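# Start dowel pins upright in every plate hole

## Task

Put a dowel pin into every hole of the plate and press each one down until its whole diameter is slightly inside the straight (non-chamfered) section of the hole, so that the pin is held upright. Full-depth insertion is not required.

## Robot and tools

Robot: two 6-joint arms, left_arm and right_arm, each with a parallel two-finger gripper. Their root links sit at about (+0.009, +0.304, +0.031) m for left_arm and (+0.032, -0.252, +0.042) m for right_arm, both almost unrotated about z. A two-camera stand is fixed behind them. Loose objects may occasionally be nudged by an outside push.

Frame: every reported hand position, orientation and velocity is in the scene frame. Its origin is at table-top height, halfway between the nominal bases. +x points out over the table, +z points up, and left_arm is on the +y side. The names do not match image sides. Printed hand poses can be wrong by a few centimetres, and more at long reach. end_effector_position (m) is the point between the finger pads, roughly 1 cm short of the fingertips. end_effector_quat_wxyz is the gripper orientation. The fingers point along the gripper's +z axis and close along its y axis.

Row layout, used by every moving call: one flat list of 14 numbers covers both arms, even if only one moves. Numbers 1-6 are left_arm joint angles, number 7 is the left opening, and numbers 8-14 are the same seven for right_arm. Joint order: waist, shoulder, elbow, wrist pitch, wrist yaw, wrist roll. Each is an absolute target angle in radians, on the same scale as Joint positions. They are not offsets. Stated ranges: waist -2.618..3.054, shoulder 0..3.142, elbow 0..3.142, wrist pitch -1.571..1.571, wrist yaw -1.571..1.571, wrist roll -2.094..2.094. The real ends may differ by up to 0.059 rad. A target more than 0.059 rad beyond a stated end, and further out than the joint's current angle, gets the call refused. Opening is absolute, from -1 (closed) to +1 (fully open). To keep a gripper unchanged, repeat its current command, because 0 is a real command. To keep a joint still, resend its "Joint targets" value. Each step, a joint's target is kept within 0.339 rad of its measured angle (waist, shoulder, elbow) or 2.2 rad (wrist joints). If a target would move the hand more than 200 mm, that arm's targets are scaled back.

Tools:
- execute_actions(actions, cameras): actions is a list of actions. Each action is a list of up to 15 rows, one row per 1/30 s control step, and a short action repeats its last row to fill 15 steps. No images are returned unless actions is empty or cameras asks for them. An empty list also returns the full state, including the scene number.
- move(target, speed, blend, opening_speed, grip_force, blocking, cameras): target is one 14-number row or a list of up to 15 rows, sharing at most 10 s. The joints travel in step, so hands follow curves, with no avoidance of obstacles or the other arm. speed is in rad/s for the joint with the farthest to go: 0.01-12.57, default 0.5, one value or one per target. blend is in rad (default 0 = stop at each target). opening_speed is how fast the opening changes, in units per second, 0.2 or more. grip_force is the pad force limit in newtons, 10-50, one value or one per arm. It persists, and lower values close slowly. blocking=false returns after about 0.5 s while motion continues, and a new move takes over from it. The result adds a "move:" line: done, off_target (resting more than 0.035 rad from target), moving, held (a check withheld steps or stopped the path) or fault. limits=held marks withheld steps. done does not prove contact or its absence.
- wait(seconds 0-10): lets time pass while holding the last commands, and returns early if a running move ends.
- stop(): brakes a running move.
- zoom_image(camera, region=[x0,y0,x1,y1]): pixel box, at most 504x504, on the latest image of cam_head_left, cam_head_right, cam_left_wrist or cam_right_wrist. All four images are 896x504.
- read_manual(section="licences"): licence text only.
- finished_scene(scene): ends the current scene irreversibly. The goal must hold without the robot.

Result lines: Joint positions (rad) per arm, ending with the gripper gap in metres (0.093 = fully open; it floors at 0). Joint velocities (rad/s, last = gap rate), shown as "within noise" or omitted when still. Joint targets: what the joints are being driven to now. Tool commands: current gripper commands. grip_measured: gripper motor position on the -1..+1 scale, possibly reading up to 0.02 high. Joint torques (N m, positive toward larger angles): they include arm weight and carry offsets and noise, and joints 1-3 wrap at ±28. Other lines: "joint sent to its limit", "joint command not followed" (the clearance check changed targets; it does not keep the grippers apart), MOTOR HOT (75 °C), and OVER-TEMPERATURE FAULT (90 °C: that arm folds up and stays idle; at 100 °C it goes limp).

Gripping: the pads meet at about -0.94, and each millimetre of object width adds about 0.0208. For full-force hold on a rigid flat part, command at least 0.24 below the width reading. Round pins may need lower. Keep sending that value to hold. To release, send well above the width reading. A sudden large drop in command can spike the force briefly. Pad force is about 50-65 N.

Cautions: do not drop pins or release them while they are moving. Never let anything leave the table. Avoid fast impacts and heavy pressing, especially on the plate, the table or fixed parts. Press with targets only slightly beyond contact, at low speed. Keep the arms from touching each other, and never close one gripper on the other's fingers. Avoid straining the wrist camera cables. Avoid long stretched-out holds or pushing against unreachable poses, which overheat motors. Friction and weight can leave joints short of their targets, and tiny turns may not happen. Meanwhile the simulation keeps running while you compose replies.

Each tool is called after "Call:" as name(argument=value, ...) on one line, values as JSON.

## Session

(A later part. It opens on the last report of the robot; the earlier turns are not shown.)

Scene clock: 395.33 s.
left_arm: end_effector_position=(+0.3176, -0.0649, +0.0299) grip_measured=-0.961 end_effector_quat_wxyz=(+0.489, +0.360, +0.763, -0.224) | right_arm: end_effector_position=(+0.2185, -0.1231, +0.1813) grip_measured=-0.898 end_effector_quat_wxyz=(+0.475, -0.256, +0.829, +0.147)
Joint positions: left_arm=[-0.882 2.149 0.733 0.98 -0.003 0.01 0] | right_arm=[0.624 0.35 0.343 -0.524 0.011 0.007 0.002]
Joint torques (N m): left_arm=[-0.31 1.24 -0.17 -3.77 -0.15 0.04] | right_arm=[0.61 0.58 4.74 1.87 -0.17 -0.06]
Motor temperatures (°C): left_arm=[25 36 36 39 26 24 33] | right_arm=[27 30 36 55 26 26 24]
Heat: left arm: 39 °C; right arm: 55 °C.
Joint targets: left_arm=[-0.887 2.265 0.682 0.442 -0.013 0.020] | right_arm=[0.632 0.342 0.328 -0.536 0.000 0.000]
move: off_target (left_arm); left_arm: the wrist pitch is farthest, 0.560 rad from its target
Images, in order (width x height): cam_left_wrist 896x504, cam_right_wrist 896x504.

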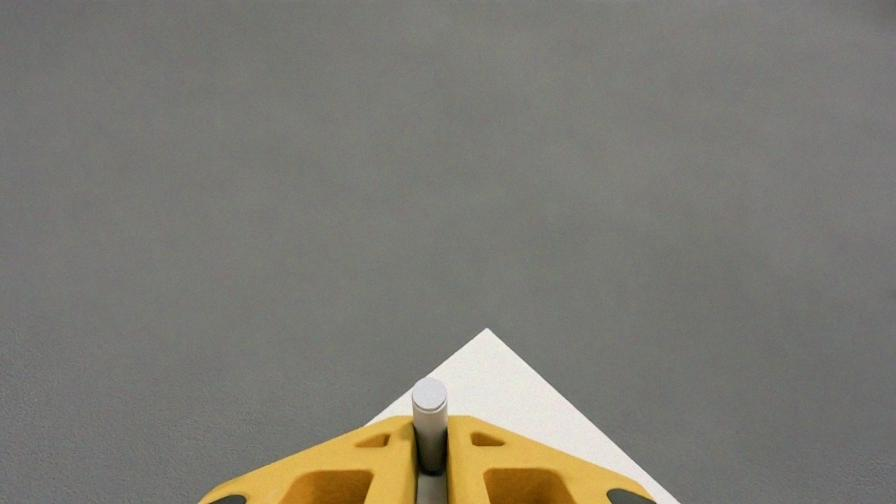

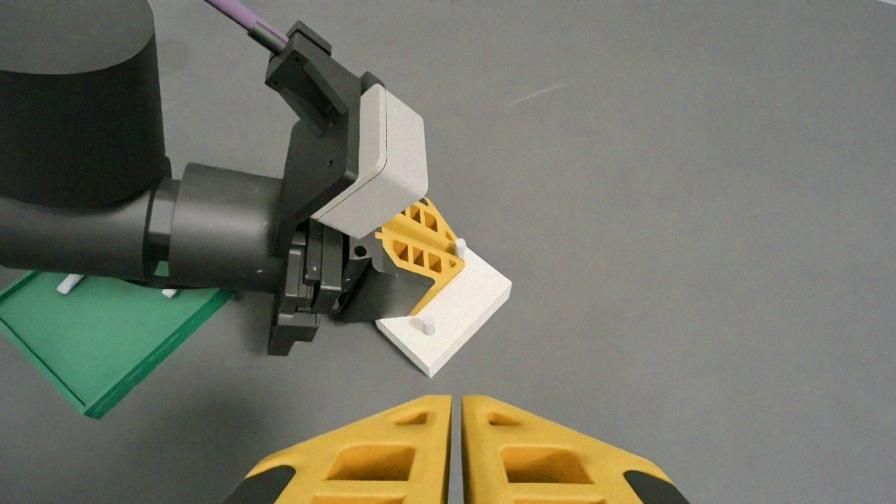

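Call:
move(target=[-0.887,2.062,0.69,1.005,-0.013,0.02,-1,0.632,0.342,0.328,-0.536,0,0,-0.9], speed=0.3, cameras=["cam_left_wrist","cam_right_wrist"])

Call:
zoom_image(camera="cam_right_wrist", region=[390, 210, 540, 330])

Call:
zoom_image(camera="cam_left_wrist", region=[340, 354, 520, 504])

Scene clock: 415.20 s.
left_arm: end_effector_position=(+0.3159, -0.0629, +0.0490) grip_measured=-0.961 end_effector_quat_wxyz=(+0.506, +0.354, +0.751, -0.232) | right_arm: end_effector_position=(+0.2185, -0.1231, +0.1813) grip_measured=-0.898 end_effector_quat_wxyz=(+0.475, -0.256, +0.829, +0.147)
Joint positions: left_arm=[-0.882 2.099 0.701 1.008 -0.003 0.01 0] | right_arm=[0.624 0.35 0.343 -0.524 0.011 0.007 0.002]
Joint torques (N m): left_arm=[-0.28 -11.99 3.82 2.3 -0.15 0.05] | right_arm=[0.53 0.83 4.56 1.85 -0.11 -0.06]
Motor temperatures (°C): left_arm=[25 34 35 47 26 24 33] | right_arm=[27 30 36 55 26 26 24]
Heat: left arm: 47 °C; right arm: 55 °C.
Joint targets: left_arm=[-0.887 2.062 0.690 1.005 -0.013 0.020] | right_arm=[0.632 0.342 0.328 -0.536 0.000 0.000]
move: off_target (left_arm); left_arm: the shoulder is farthest, 0.037 rad from its target
Images, in order (width x height): cam_left_wrist 896x504, cam_right_wrist 896x504.

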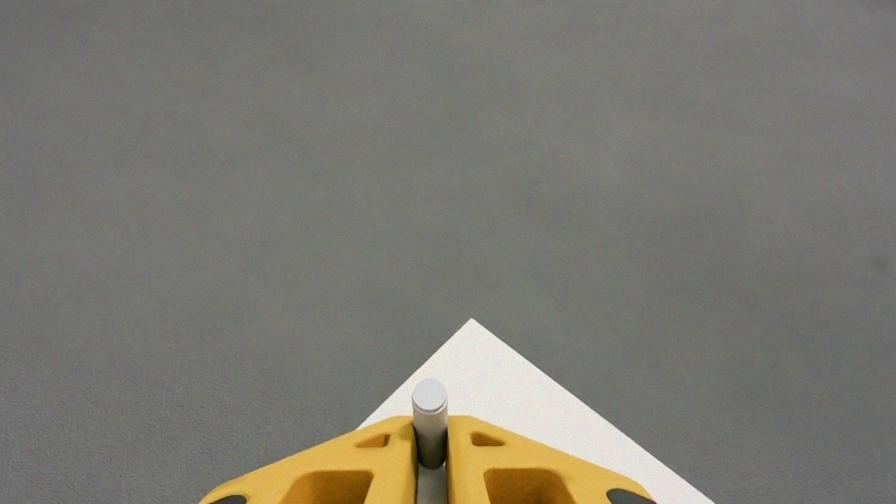

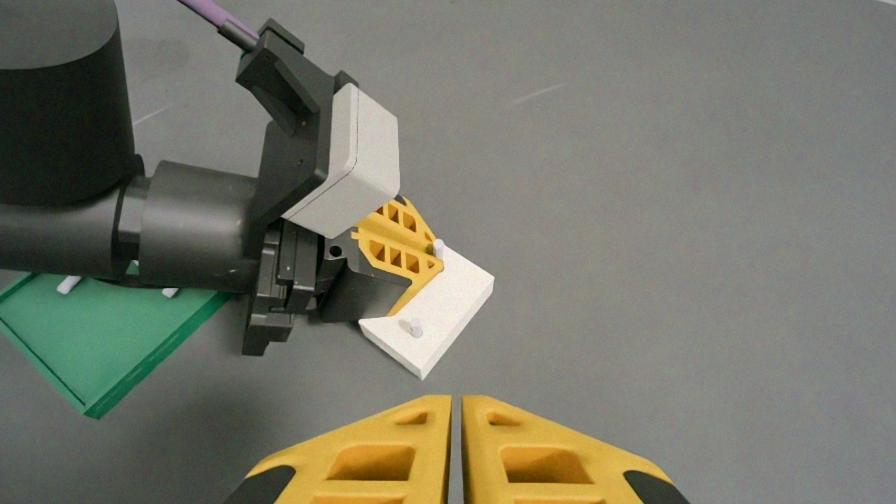

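Scaled by 3.360 from the camera's 896x504 image, which has a finer 1280x720 frame.

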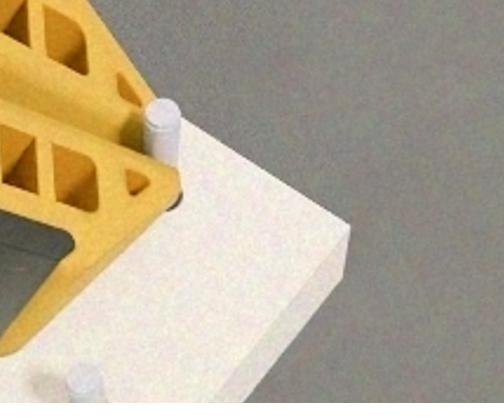

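Scaled by 2.800 from the camera's 896x504 image, which has a finer 1280x720 frame.

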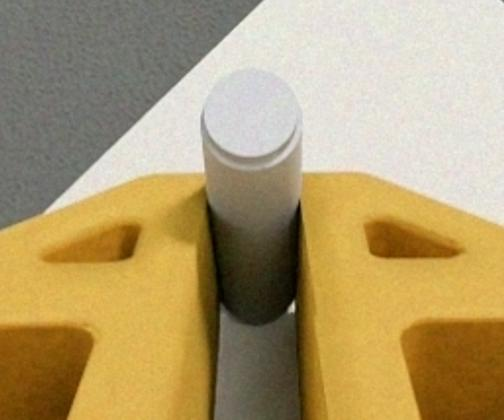

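Call:
zoom_image(camera="cam_left_wrist", region=[400, 440, 464, 490])

Call:
zoom_image(camera="cam_right_wrist", region=[410, 230, 474, 280])

Scaled by 7.875 from the camera's 896x504 image, which has a finer 1280x720 frame.

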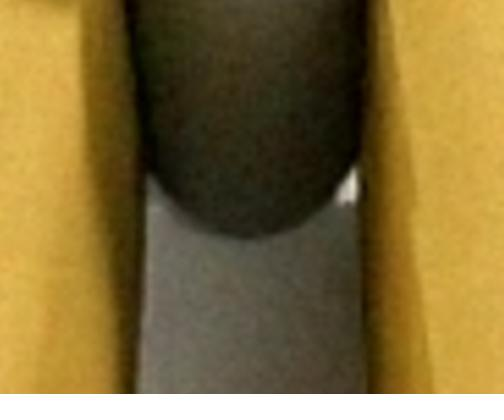

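Scaled by 7.875 from the camera's 896x504 image, which has a finer 1280x720 frame.

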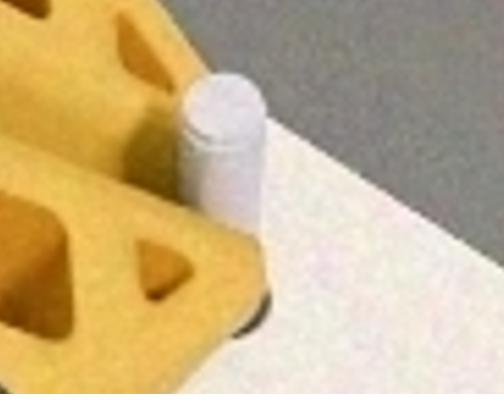

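Call:
move(target=[-0.887,2.137,0.697,1.034,-0.013,0.02,-1,0.632,0.342,0.328,-0.536,0,0,-0.9], speed=0.1, cameras=["cam_left_wrist","cam_right_wrist"])

Call:
zoom_image(camera="cam_left_wrist", region=[400, 440, 464, 490])

Call:
zoom_image(camera="cam_right_wrist", region=[410, 230, 474, 280])

Scene clock: 446.00 s.
left_arm: end_effector_position=(+0.3168, -0.0640, +0.0488) grip_measured=-0.961 end_effector_quat_wxyz=(+0.512, +0.352, +0.747, -0.235) | right_arm: end_effector_position=(+0.2185, -0.1231, +0.1813) grip_measured=-0.898 end_effector_quat_wxyz=(+0.475, -0.256, +0.829, +0.147)
Joint positions: left_arm=[-0.882 2.115 0.701 1.041 -0.003 0.01 0] | right_arm=[0.624 0.35 0.343 -0.524 0.011 0.007 0.002]
Joint torques (N m): left_arm=[-0.29 -6.83 4.41 2.26 -0.16 0.06] | right_arm=[0.53 0.9 4.57 1.83 -0.11 -0.13]
Motor temperatures (°C): left_arm=[25 42 35 47 26 24 33] | right_arm=[27 30 36 55 26 26 24]
Heat: left arm: 47 °C; right arm: 55 °C.
Joint targets: left_arm=[-0.887 2.137 0.697 1.034 -0.013 0.020] | right_arm=[0.632 0.342 0.328 -0.536 0.000 0.000]
move: done
Images, in order (width x height): cam_left_wrist 896x504, cam_right_wrist 896x504.

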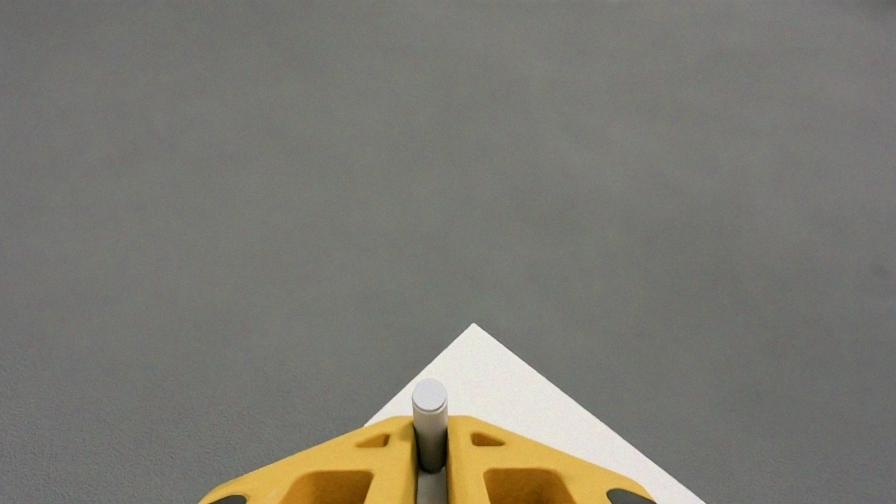

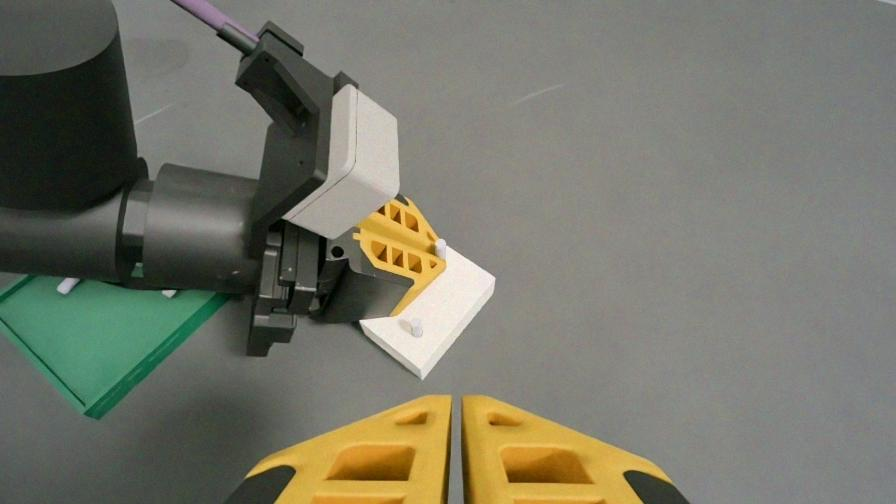

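Scaled by 7.875 from the camera's 896x504 image, which has a finer 1280x720 frame.

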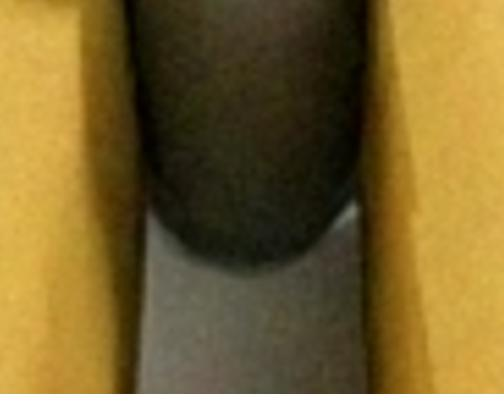

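Scaled by 7.875 from the camera's 896x504 image, which has a finer 1280x720 frame.

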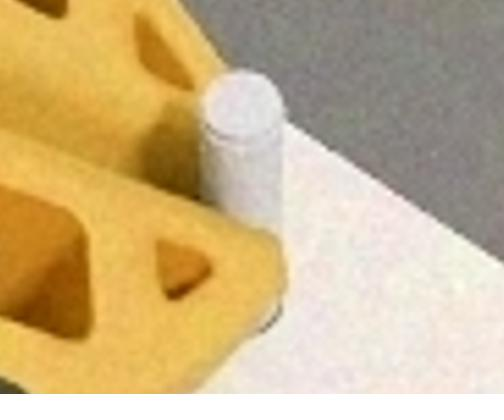

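Call:
move(target=[-0.887,2.137,0.682,1.030,-0.013,0.02,-1,0.632,0.342,0.328,-0.536,0,0,-0.9], speed=0.1, cameras=["cam_left_wrist","cam_right_wrist"])

Call:
zoom_image(camera="cam_left_wrist", region=[400, 440, 464, 490])

Call:
zoom_image(camera="cam_right_wrist", region=[410, 230, 474, 280])

Scene clock: 456.77 s.
left_arm: end_effector_position=(+0.3160, -0.0630, +0.0484) grip_measured=-0.961 end_effector_quat_wxyz=(+0.513, +0.352, +0.747, -0.235) | right_arm: end_effector_position=(+0.2185, -0.1231, +0.1813) grip_measured=-0.898 end_effector_quat_wxyz=(+0.475, -0.256, +0.829, +0.147)
Joint positions: left_arm=[-0.882 2.115 0.695 1.048 -0.003 0.01 0] | right_arm=[0.624 0.35 0.343 -0.524 0.011 0.007 0.002]
Joint torques (N m): left_arm=[-0.29 -6.8 3.44 2.15 -0.14 0.06] | right_arm=[0.64 0.83 4.71 1.88 -0.08 -0.11]
Motor temperatures (°C): left_arm=[25 40 35 45 26 24 34] | right_arm=[27 29 36 55 26 26 24]
Heat: left arm: 45 °C; right arm: 55 °C.
Joint targets: left_arm=[-0.887 2.137 0.682 1.030 -0.013 0.020] | right_arm=[0.632 0.342 0.328 -0.536 0.000 0.000]
move: done
Images, in order (width x height): cam_left_wrist 896x504, cam_right_wrist 896x504.

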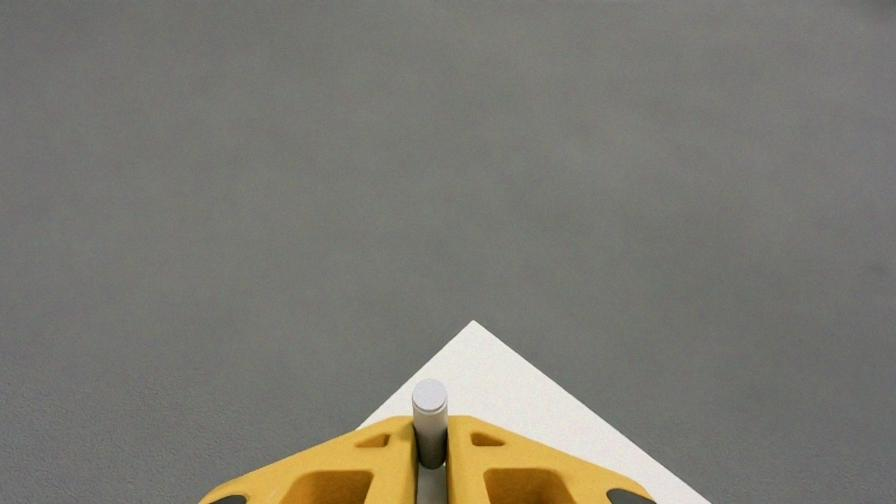

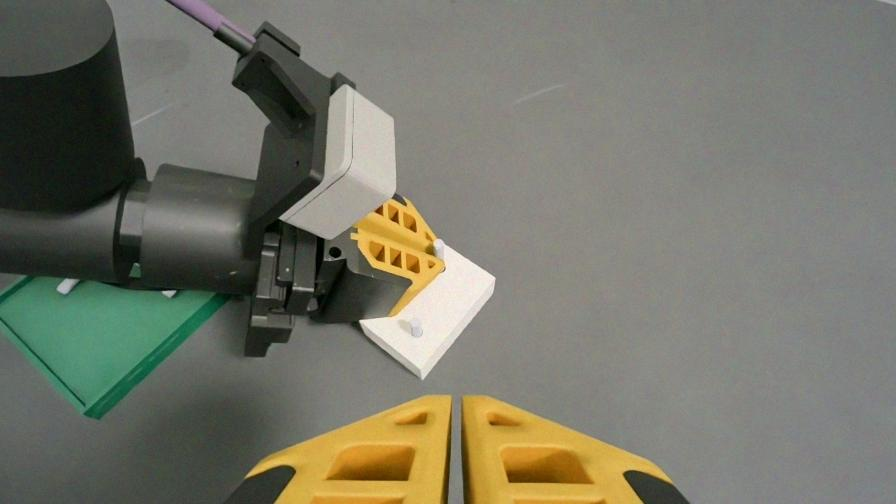

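Scaled by 7.875 from the camera's 896x504 image, which has a finer 1280x720 frame.

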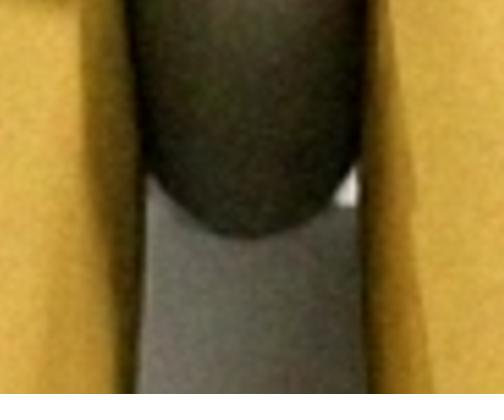

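Scaled by 7.875 from the camera's 896x504 image, which has a finer 1280x720 frame.

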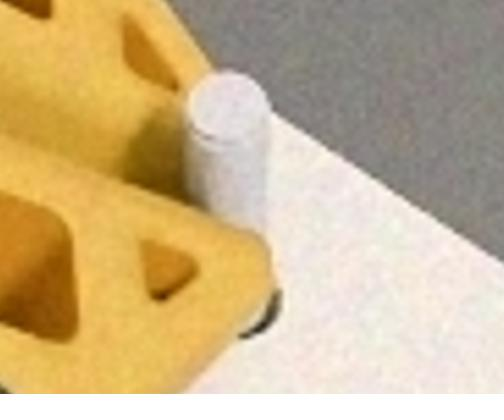

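Call:
zoom_image(camera="cam_right_wrist", region=[390, 230, 454, 280])

Call:
zoom_image(camera="cam_right_wrist", region=[390, 305, 454, 355])

Scaled by 7.875 from the camera's 896x504 image, which has a finer 1280x720 frame.

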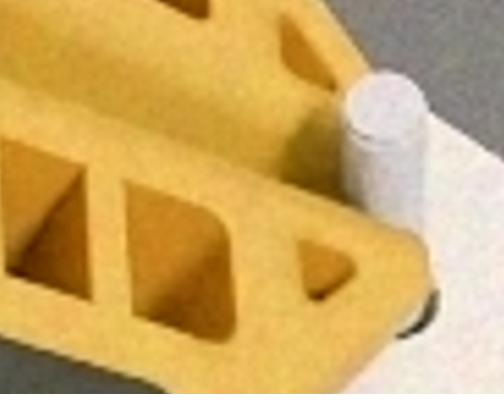

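Scaled by 7.875 from the camera's 896x504 image, which has a finer 1280x720 frame.

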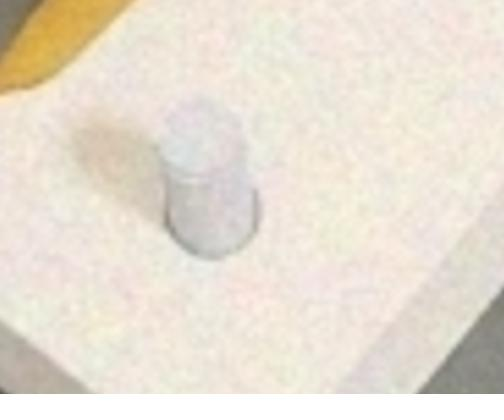

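Call:
move(target=[-0.887,2.148,0.712,1.030,-0.013,0.02,-1,0.632,0.342,0.328,-0.536,0,0,-0.9], speed=0.1, cameras=["cam_left_wrist","cam_right_wrist"])

Call:
zoom_image(camera="cam_left_wrist", region=[400, 440, 464, 490])

Call:
zoom_image(camera="cam_right_wrist", region=[410, 230, 474, 280])

Scene clock: 479.17 s.
left_arm: end_effector_position=(+0.3163, -0.0633, +0.0480) grip_measured=-0.961 end_effector_quat_wxyz=(+0.515, +0.352, +0.746, -0.236) | right_arm: end_effector_position=(+0.2185, -0.1231, +0.1813) grip_measured=-0.898 end_effector_quat_wxyz=(+0.475, -0.256, +0.829, +0.147)
Joint positions: left_arm=[-0.882 2.122 0.695 1.06 -0.003 0.01 0] | right_arm=[0.624 0.35 0.343 -0.524 0.011 0.007 0.002]
Joint torques (N m): left_arm=[-0.34 -6.5 6.46 2 -0.16 0.06] | right_arm=[0.68 0.96 4.64 1.87 -0.09 -0.03]
Motor temperatures (°C): left_arm=[25 38 35 45 26 24 34] | right_arm=[27 29 36 56 26 26 24]
Heat: left arm: 45 °C; right arm: 56 °C.
Joint targets: left_arm=[-0.887 2.148 0.712 1.030 -0.013 0.020] | right_arm=[0.632 0.342 0.328 -0.536 0.000 0.000]
move: done
Images, in order (width x height): cam_left_wrist 896x504, cam_right_wrist 896x504.

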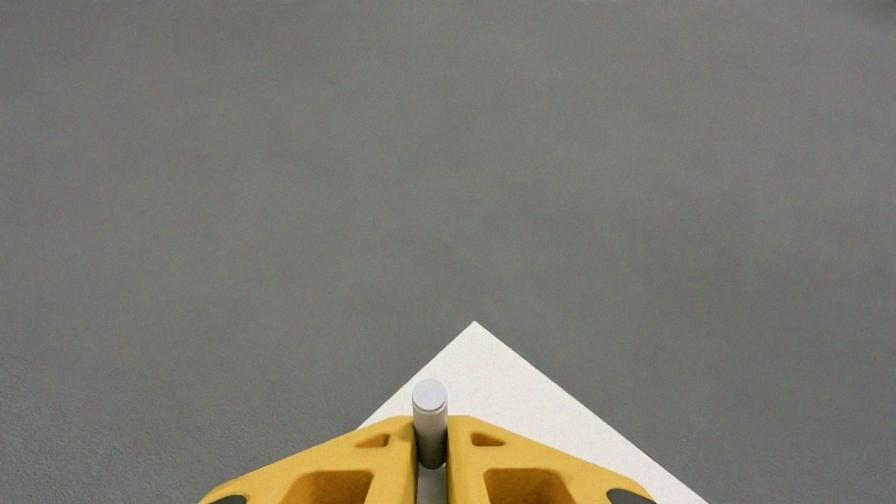

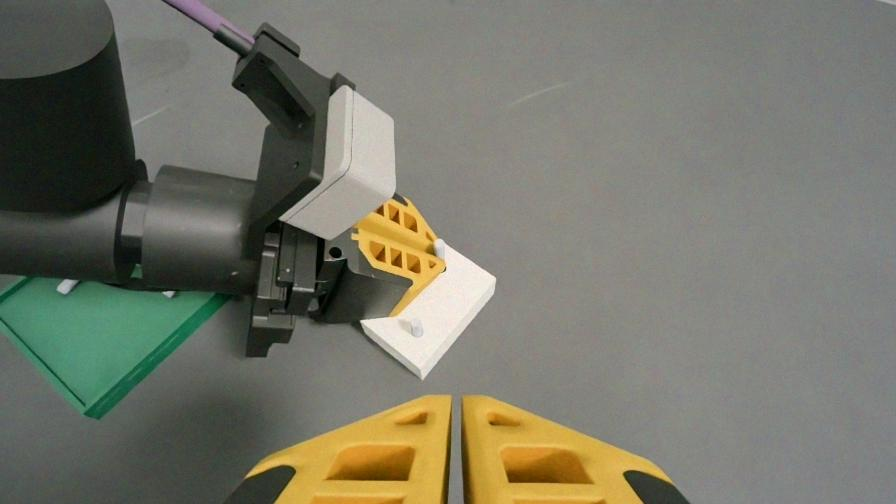

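Scaled by 7.875 from the camera's 896x504 image, which has a finer 1280x720 frame.

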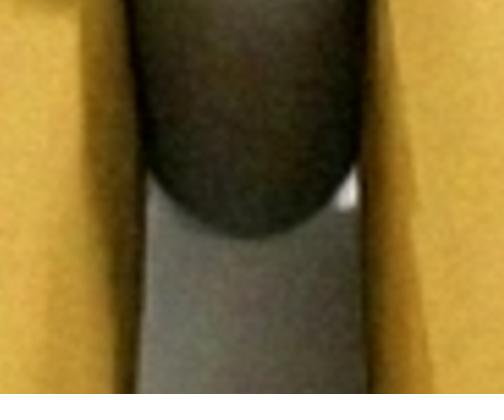

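Scaled by 7.875 from the camera's 896x504 image, which has a finer 1280x720 frame.

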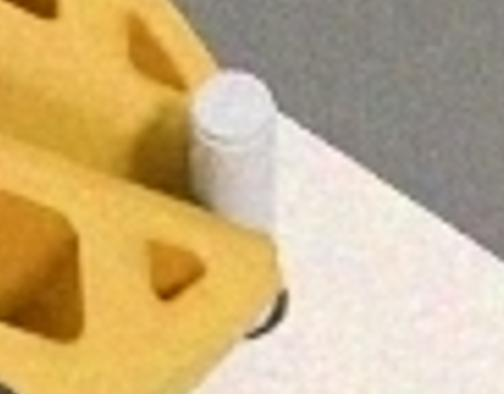

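Call:
move(target=[-0.887,2.148,0.719,1.030,-0.013,0.02,-1,0.632,0.342,0.328,-0.536,0,0,-0.9], speed=0.1, cameras=["cam_left_wrist","cam_right_wrist"])

Call:
zoom_image(camera="cam_left_wrist", region=[400, 440, 464, 490])

Call:
zoom_image(camera="cam_right_wrist", region=[410, 230, 474, 280])

Scene clock: 487.27 s.
left_arm: end_effector_position=(+0.3176, -0.0649, +0.0487) grip_measured=-0.961 end_effector_quat_wxyz=(+0.516, +0.351, +0.745, -0.237) | right_arm: end_effector_position=(+0.2185, -0.1231, +0.1813) grip_measured=-0.898 end_effector_quat_wxyz=(+0.475, -0.256, +0.829, +0.147)
Joint positions: left_arm=[-0.882 2.126 0.702 1.06 -0.003 0.01 0] | right_arm=[0.624 0.35 0.343 -0.524 0.011 0.007 0.002]
Joint torques (N m): left_arm=[-0.29 -6.89 6.52 2 -0.15 0.06] | right_arm=[0.66 0.94 4.7 1.86 -0.07 -0.08]
Motor temperatures (°C): left_arm=[25 38 35 45 26 24 34] | right_arm=[27 29 36 56 26 26 24]
Heat: left arm: 45 °C; right arm: 56 °C.
Joint targets: left_arm=[-0.887 2.148 0.719 1.030 -0.013 0.020] | right_arm=[0.632 0.342 0.328 -0.536 0.000 0.000]
move: done
Images, in order (width x height): cam_left_wrist 896x504, cam_right_wrist 896x504.

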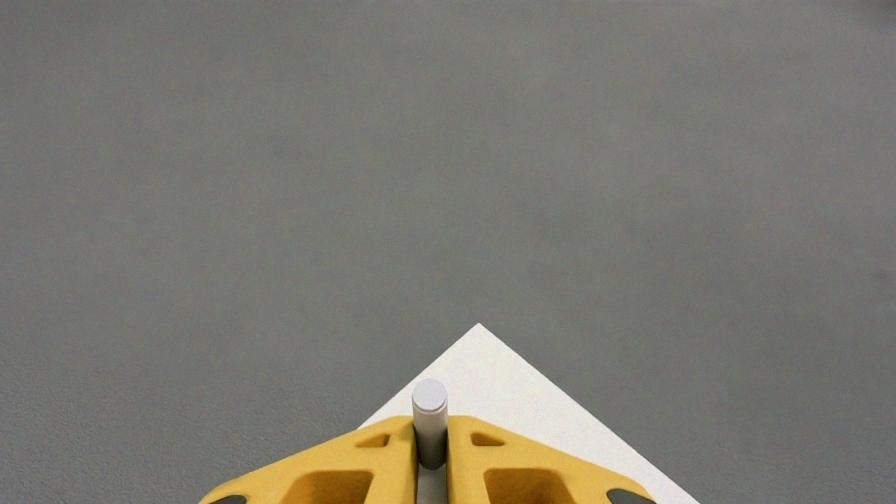

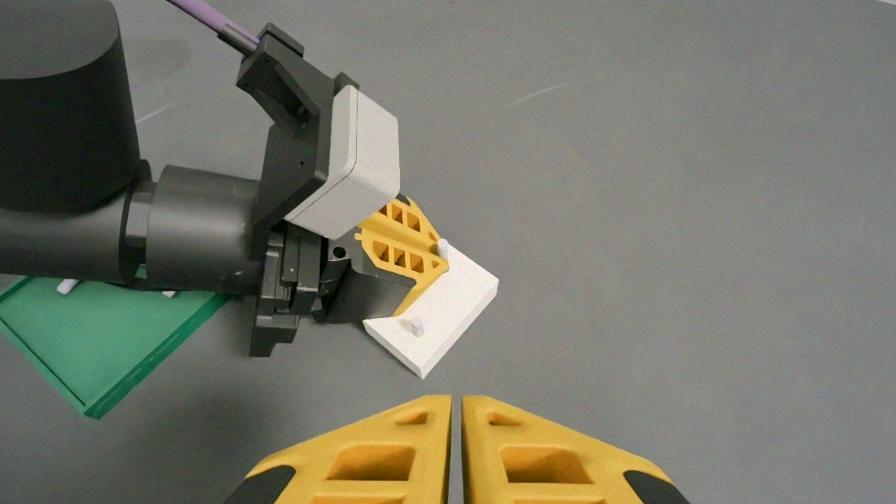

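Scaled by 7.875 from the camera's 896x504 image, which has a finer 1280x720 frame.

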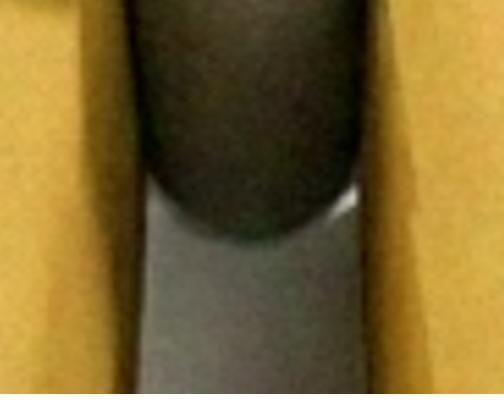

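Scaled by 7.875 from the camera's 896x504 image, which has a finer 1280x720 frame.

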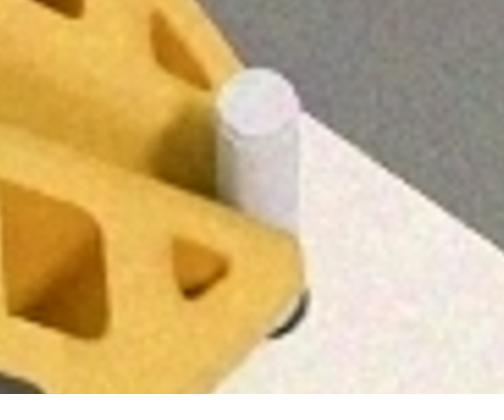

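Call:
move(target=[[-0.887,2.148,0.719,1.100,-0.013,0.02,-1,-0.6,0.9,0.4,-0.3,-0.6,-0.6,-0.9],[-0.887,2.148,0.719,1.100,-0.013,0.02,-1,-0.294,1.64,0.46,-0.149,-1.214,-1.328,-0.9]], speed=0.7, blend=0.1, cameras=["cam_left_wrist","cam_right_wrist","cam_head_right"])

Scene clock: 513.77 s.
left_arm: end_effector_position=(+0.3181, -0.0655, +0.0496) grip_measured=-0.961 end_effector_quat_wxyz=(+0.520, +0.350, +0.742, -0.238) | right_arm: end_effector_position=(+0.2794, -0.1667, +0.0812) grip_measured=-0.898 end_effector_quat_wxyz=(+0.468, -0.447, +0.691, +0.322)
Joint positions: left_arm=[-0.882 2.132 0.702 1.077 -0.003 0.01 0] | right_arm=[-0.301 1.628 0.434 -0.167 -1.201 -1.318 0.002]
Joint torques (N m): left_arm=[-0.29 -7.39 6.39 2.63 -0.16 0.05] | right_arm=[0.61 -3.34 4.88 0.8 -0.6 -0.07]
Motor temperatures (°C): left_arm=[25 37 35 45 26 24 34] | right_arm=[27 29 36 55 26 26 24]
Heat: left arm: 45 °C; right arm: 55 °C.
Joint targets: left_arm=[-0.887 2.148 0.719 1.100 -0.013 0.020] | right_arm=[-0.294 1.640 0.460 -0.149 -1.214 -1.328]
move: done
Images, in order (width x height): cam_head_right 896x504, cam_left_wrist 896x504, cam_right_wrist 896x504.

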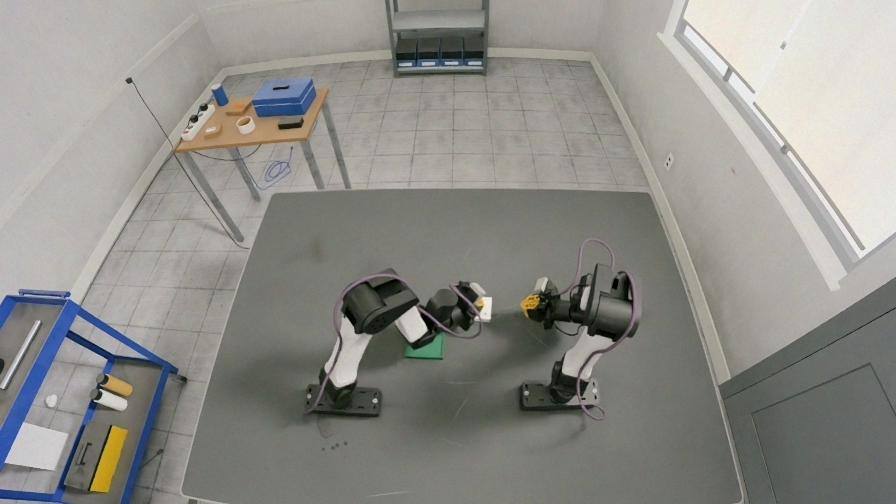

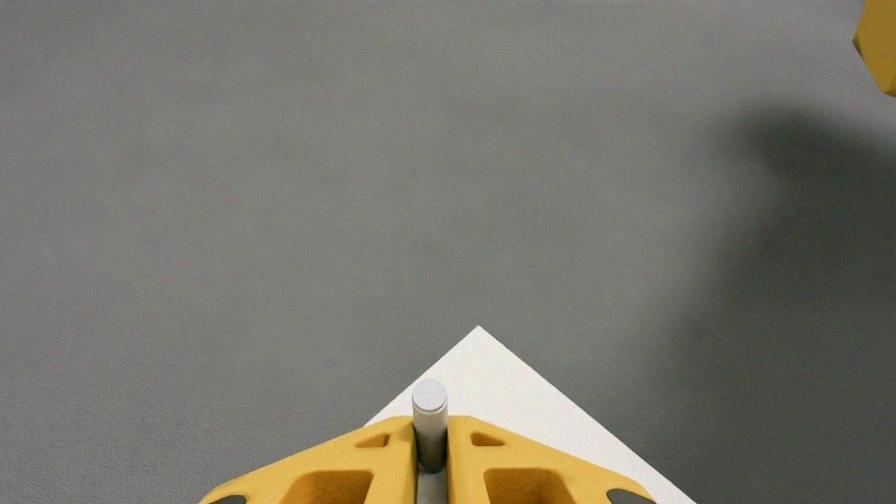

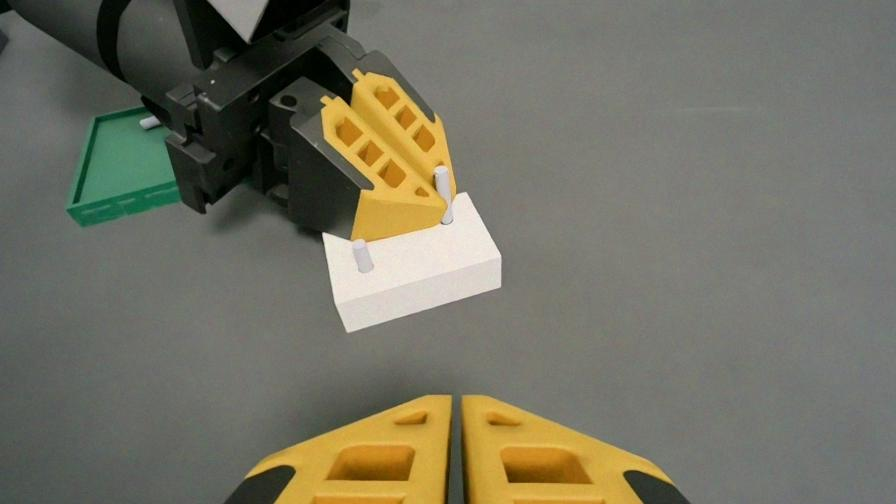

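Excellent view.

Call:
zoom_image(camera="cam_right_wrist", region=[405, 155, 485, 235])

Call:
zoom_image(camera="cam_right_wrist", region=[325, 220, 405, 300])

Scaled by 6.300 from the camera's 896x504 image, which has a finer 1280x720 frame.

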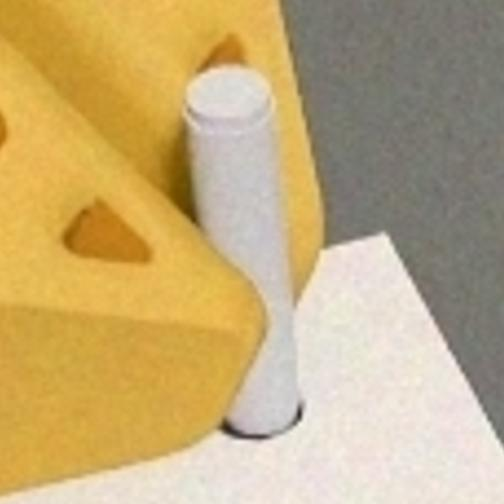

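Scaled by 6.300 from the camera's 896x504 image, which has a finer 1280x720 frame.

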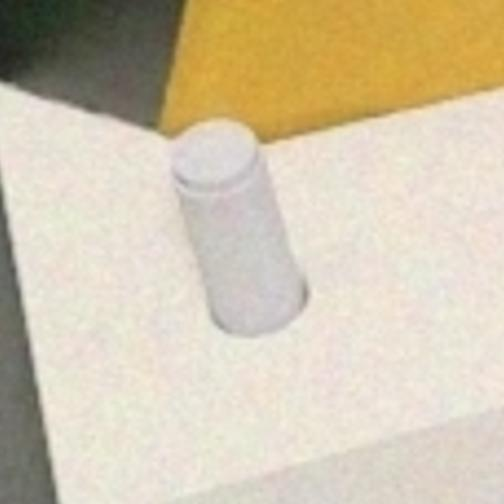

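Call:
move(target=[-0.887,2.165,0.715,1.0,-0.013,0.02,-1,-0.294,1.64,0.46,-0.149,-1.214,-1.328,-0.9], speed=0.15, cameras=["cam_right_wrist"])

Call:
zoom_image(camera="cam_right_wrist", region=[405, 155, 485, 235])

Scene clock: 525.83 s.
left_arm: end_effector_position=(+0.3177, -0.0651, +0.0475) grip_measured=-0.961 end_effector_quat_wxyz=(+0.518, +0.351, +0.743, -0.237) | right_arm: end_effector_position=(+0.2794, -0.1666, +0.0813) grip_measured=-0.898 end_effector_quat_wxyz=(+0.469, -0.447, +0.690, +0.322)
Joint positions: left_arm=[-0.882 2.135 0.702 1.074 -0.003 0.01 0] | right_arm=[-0.301 1.628 0.434 -0.167 -1.201 -1.319 0.002]
Joint torques (N m): left_arm=[-0.28 -6.22 6 1.52 -0.15 0.05] | right_arm=[0.47 -3.55 4.77 0.83 -0.63 -0.1]
Heat: left arm: 47 °C; right arm: 51 °C.
Joint targets: left_arm=[-0.887 2.165 0.715 1.000 -0.013 0.020] | right_arm=[-0.294 1.640 0.460 -0.149 -1.214 -1.328]
move: off_target (left_arm); left_arm: the wrist pitch is farthest, 0.074 rad from its target
Images, in order (width x height): cam_right_wrist 896x504.

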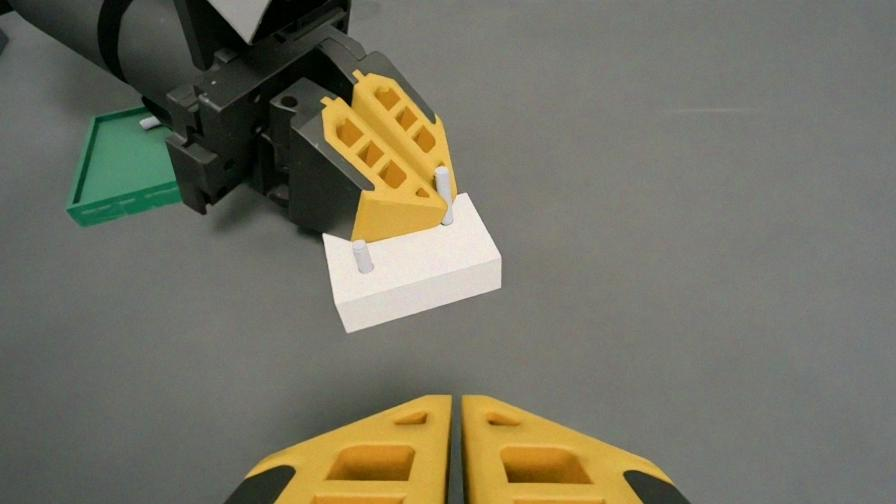

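Scaled by 6.300 from the camera's 896x504 image, which has a finer 1280x720 frame.

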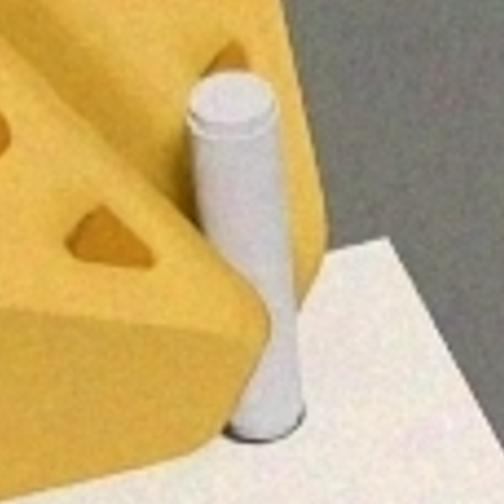

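Call:
move(target=[-0.895,2.185,0.700,0.88,-0.013,0.02,-1,-0.294,1.64,0.46,-0.149,-1.214,-1.328,-0.9], speed=0.15, cameras=["cam_right_wrist"])

Call:
zoom_image(camera="cam_right_wrist", region=[405, 155, 485, 235])

Scene clock: 535.17 s.
left_arm: end_effector_position=(+0.3167, -0.0645, +0.0445) grip_measured=-0.961 end_effector_quat_wxyz=(+0.514, +0.352, +0.747, -0.233) | right_arm: end_effector_position=(+0.2794, -0.1666, +0.0813) grip_measured=-0.898 end_effector_quat_wxyz=(+0.469, -0.447, +0.690, +0.322)
Joint positions: left_arm=[-0.885 2.135 0.702 1.061 -0.011 0.01 0] | right_arm=[-0.301 1.628 0.434 -0.167 -1.201 -1.319 0.002]
Joint torques (N m): left_arm=[-0.68 -4.42 4.52 0.29 -0.1 0.06] | right_arm=[0.54 -3.38 4.74 0.83 -0.65 -0.09]
Motor temperatures (°C): left_arm=[25 37 35 45 26 24 34] | right_arm=[27 30 38 49 26 26 24]
Heat: left arm: 45 °C; right arm: 49 °C.
Joint targets: left_arm=[-0.895 2.185 0.700 0.880 -0.013 0.020] | right_arm=[-0.294 1.640 0.460 -0.149 -1.214 -1.328]
move: off_target (left_arm); left_arm: the wrist pitch is farthest, 0.181 rad from its target
Images, in order (width x height): cam_right_wrist 896x504.

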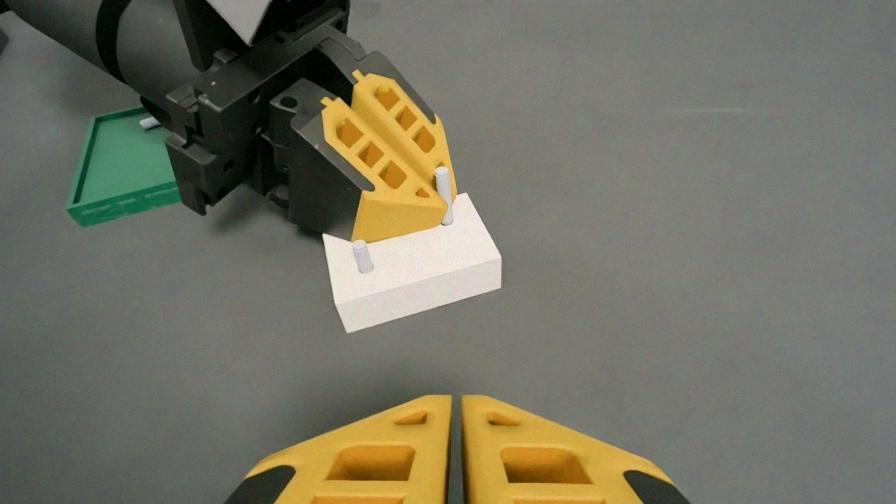

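Scaled by 6.300 from the camera's 896x504 image, which has a finer 1280x720 frame.

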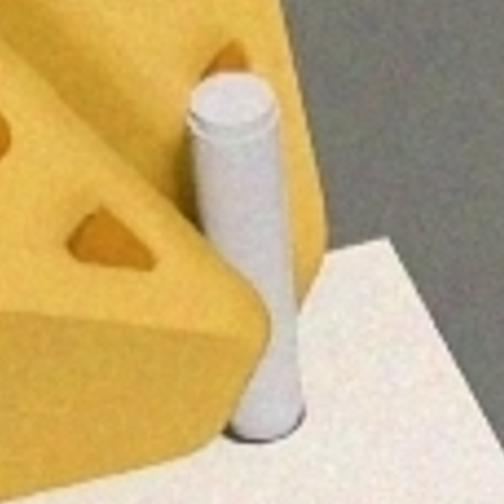

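Call:
move(target=[-0.895,2.23,0.69,0.55,-0.013,0.02,-1,-0.294,1.64,0.46,-0.149,-1.214,-1.328,-0.9], speed=0.25, cameras=["cam_right_wrist"])

Call:
zoom_image(camera="cam_right_wrist", region=[405, 155, 485, 235])

Scene clock: 541.10 s.
left_arm: end_effector_position=(+0.3164, -0.0657, +0.0338) grip_measured=-0.961 end_effector_quat_wxyz=(+0.491, +0.360, +0.762, -0.223) | right_arm: end_effector_position=(+0.2794, -0.1666, +0.0813) grip_measured=-0.898 end_effector_quat_wxyz=(+0.469, -0.447, +0.690, +0.322)
Joint positions: left_arm=[-0.887 2.135 0.73 0.973 -0.011 0.01 0] | right_arm=[-0.301 1.628 0.434 -0.167 -1.201 -1.319 0.002]
Joint torques (N m): left_arm=[-0.53 -0.64 0.96 -2.46 -0.09 0.06] | right_arm=[0.72 -3.7 4.9 0.79 -0.65 -0.09]
Heat: left arm: 43 °C; right arm: 49 °C.
Joint targets: left_arm=[-0.895 2.230 0.690 0.550 -0.013 0.020] | right_arm=[-0.294 1.640 0.460 -0.149 -1.214 -1.328]
move: off_target (left_arm); left_arm: the wrist pitch is farthest, 0.423 rad from its target
Images, in order (width x height): cam_right_wrist 896x504.

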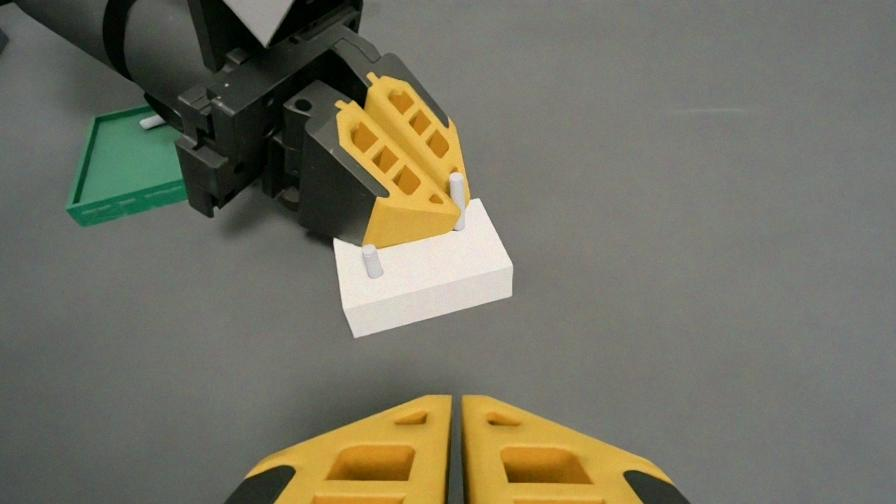

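Scaled by 6.300 from the camera's 896x504 image, which has a finer 1280x720 frame.

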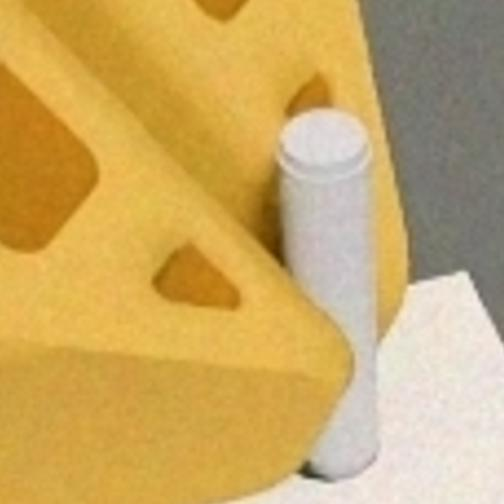

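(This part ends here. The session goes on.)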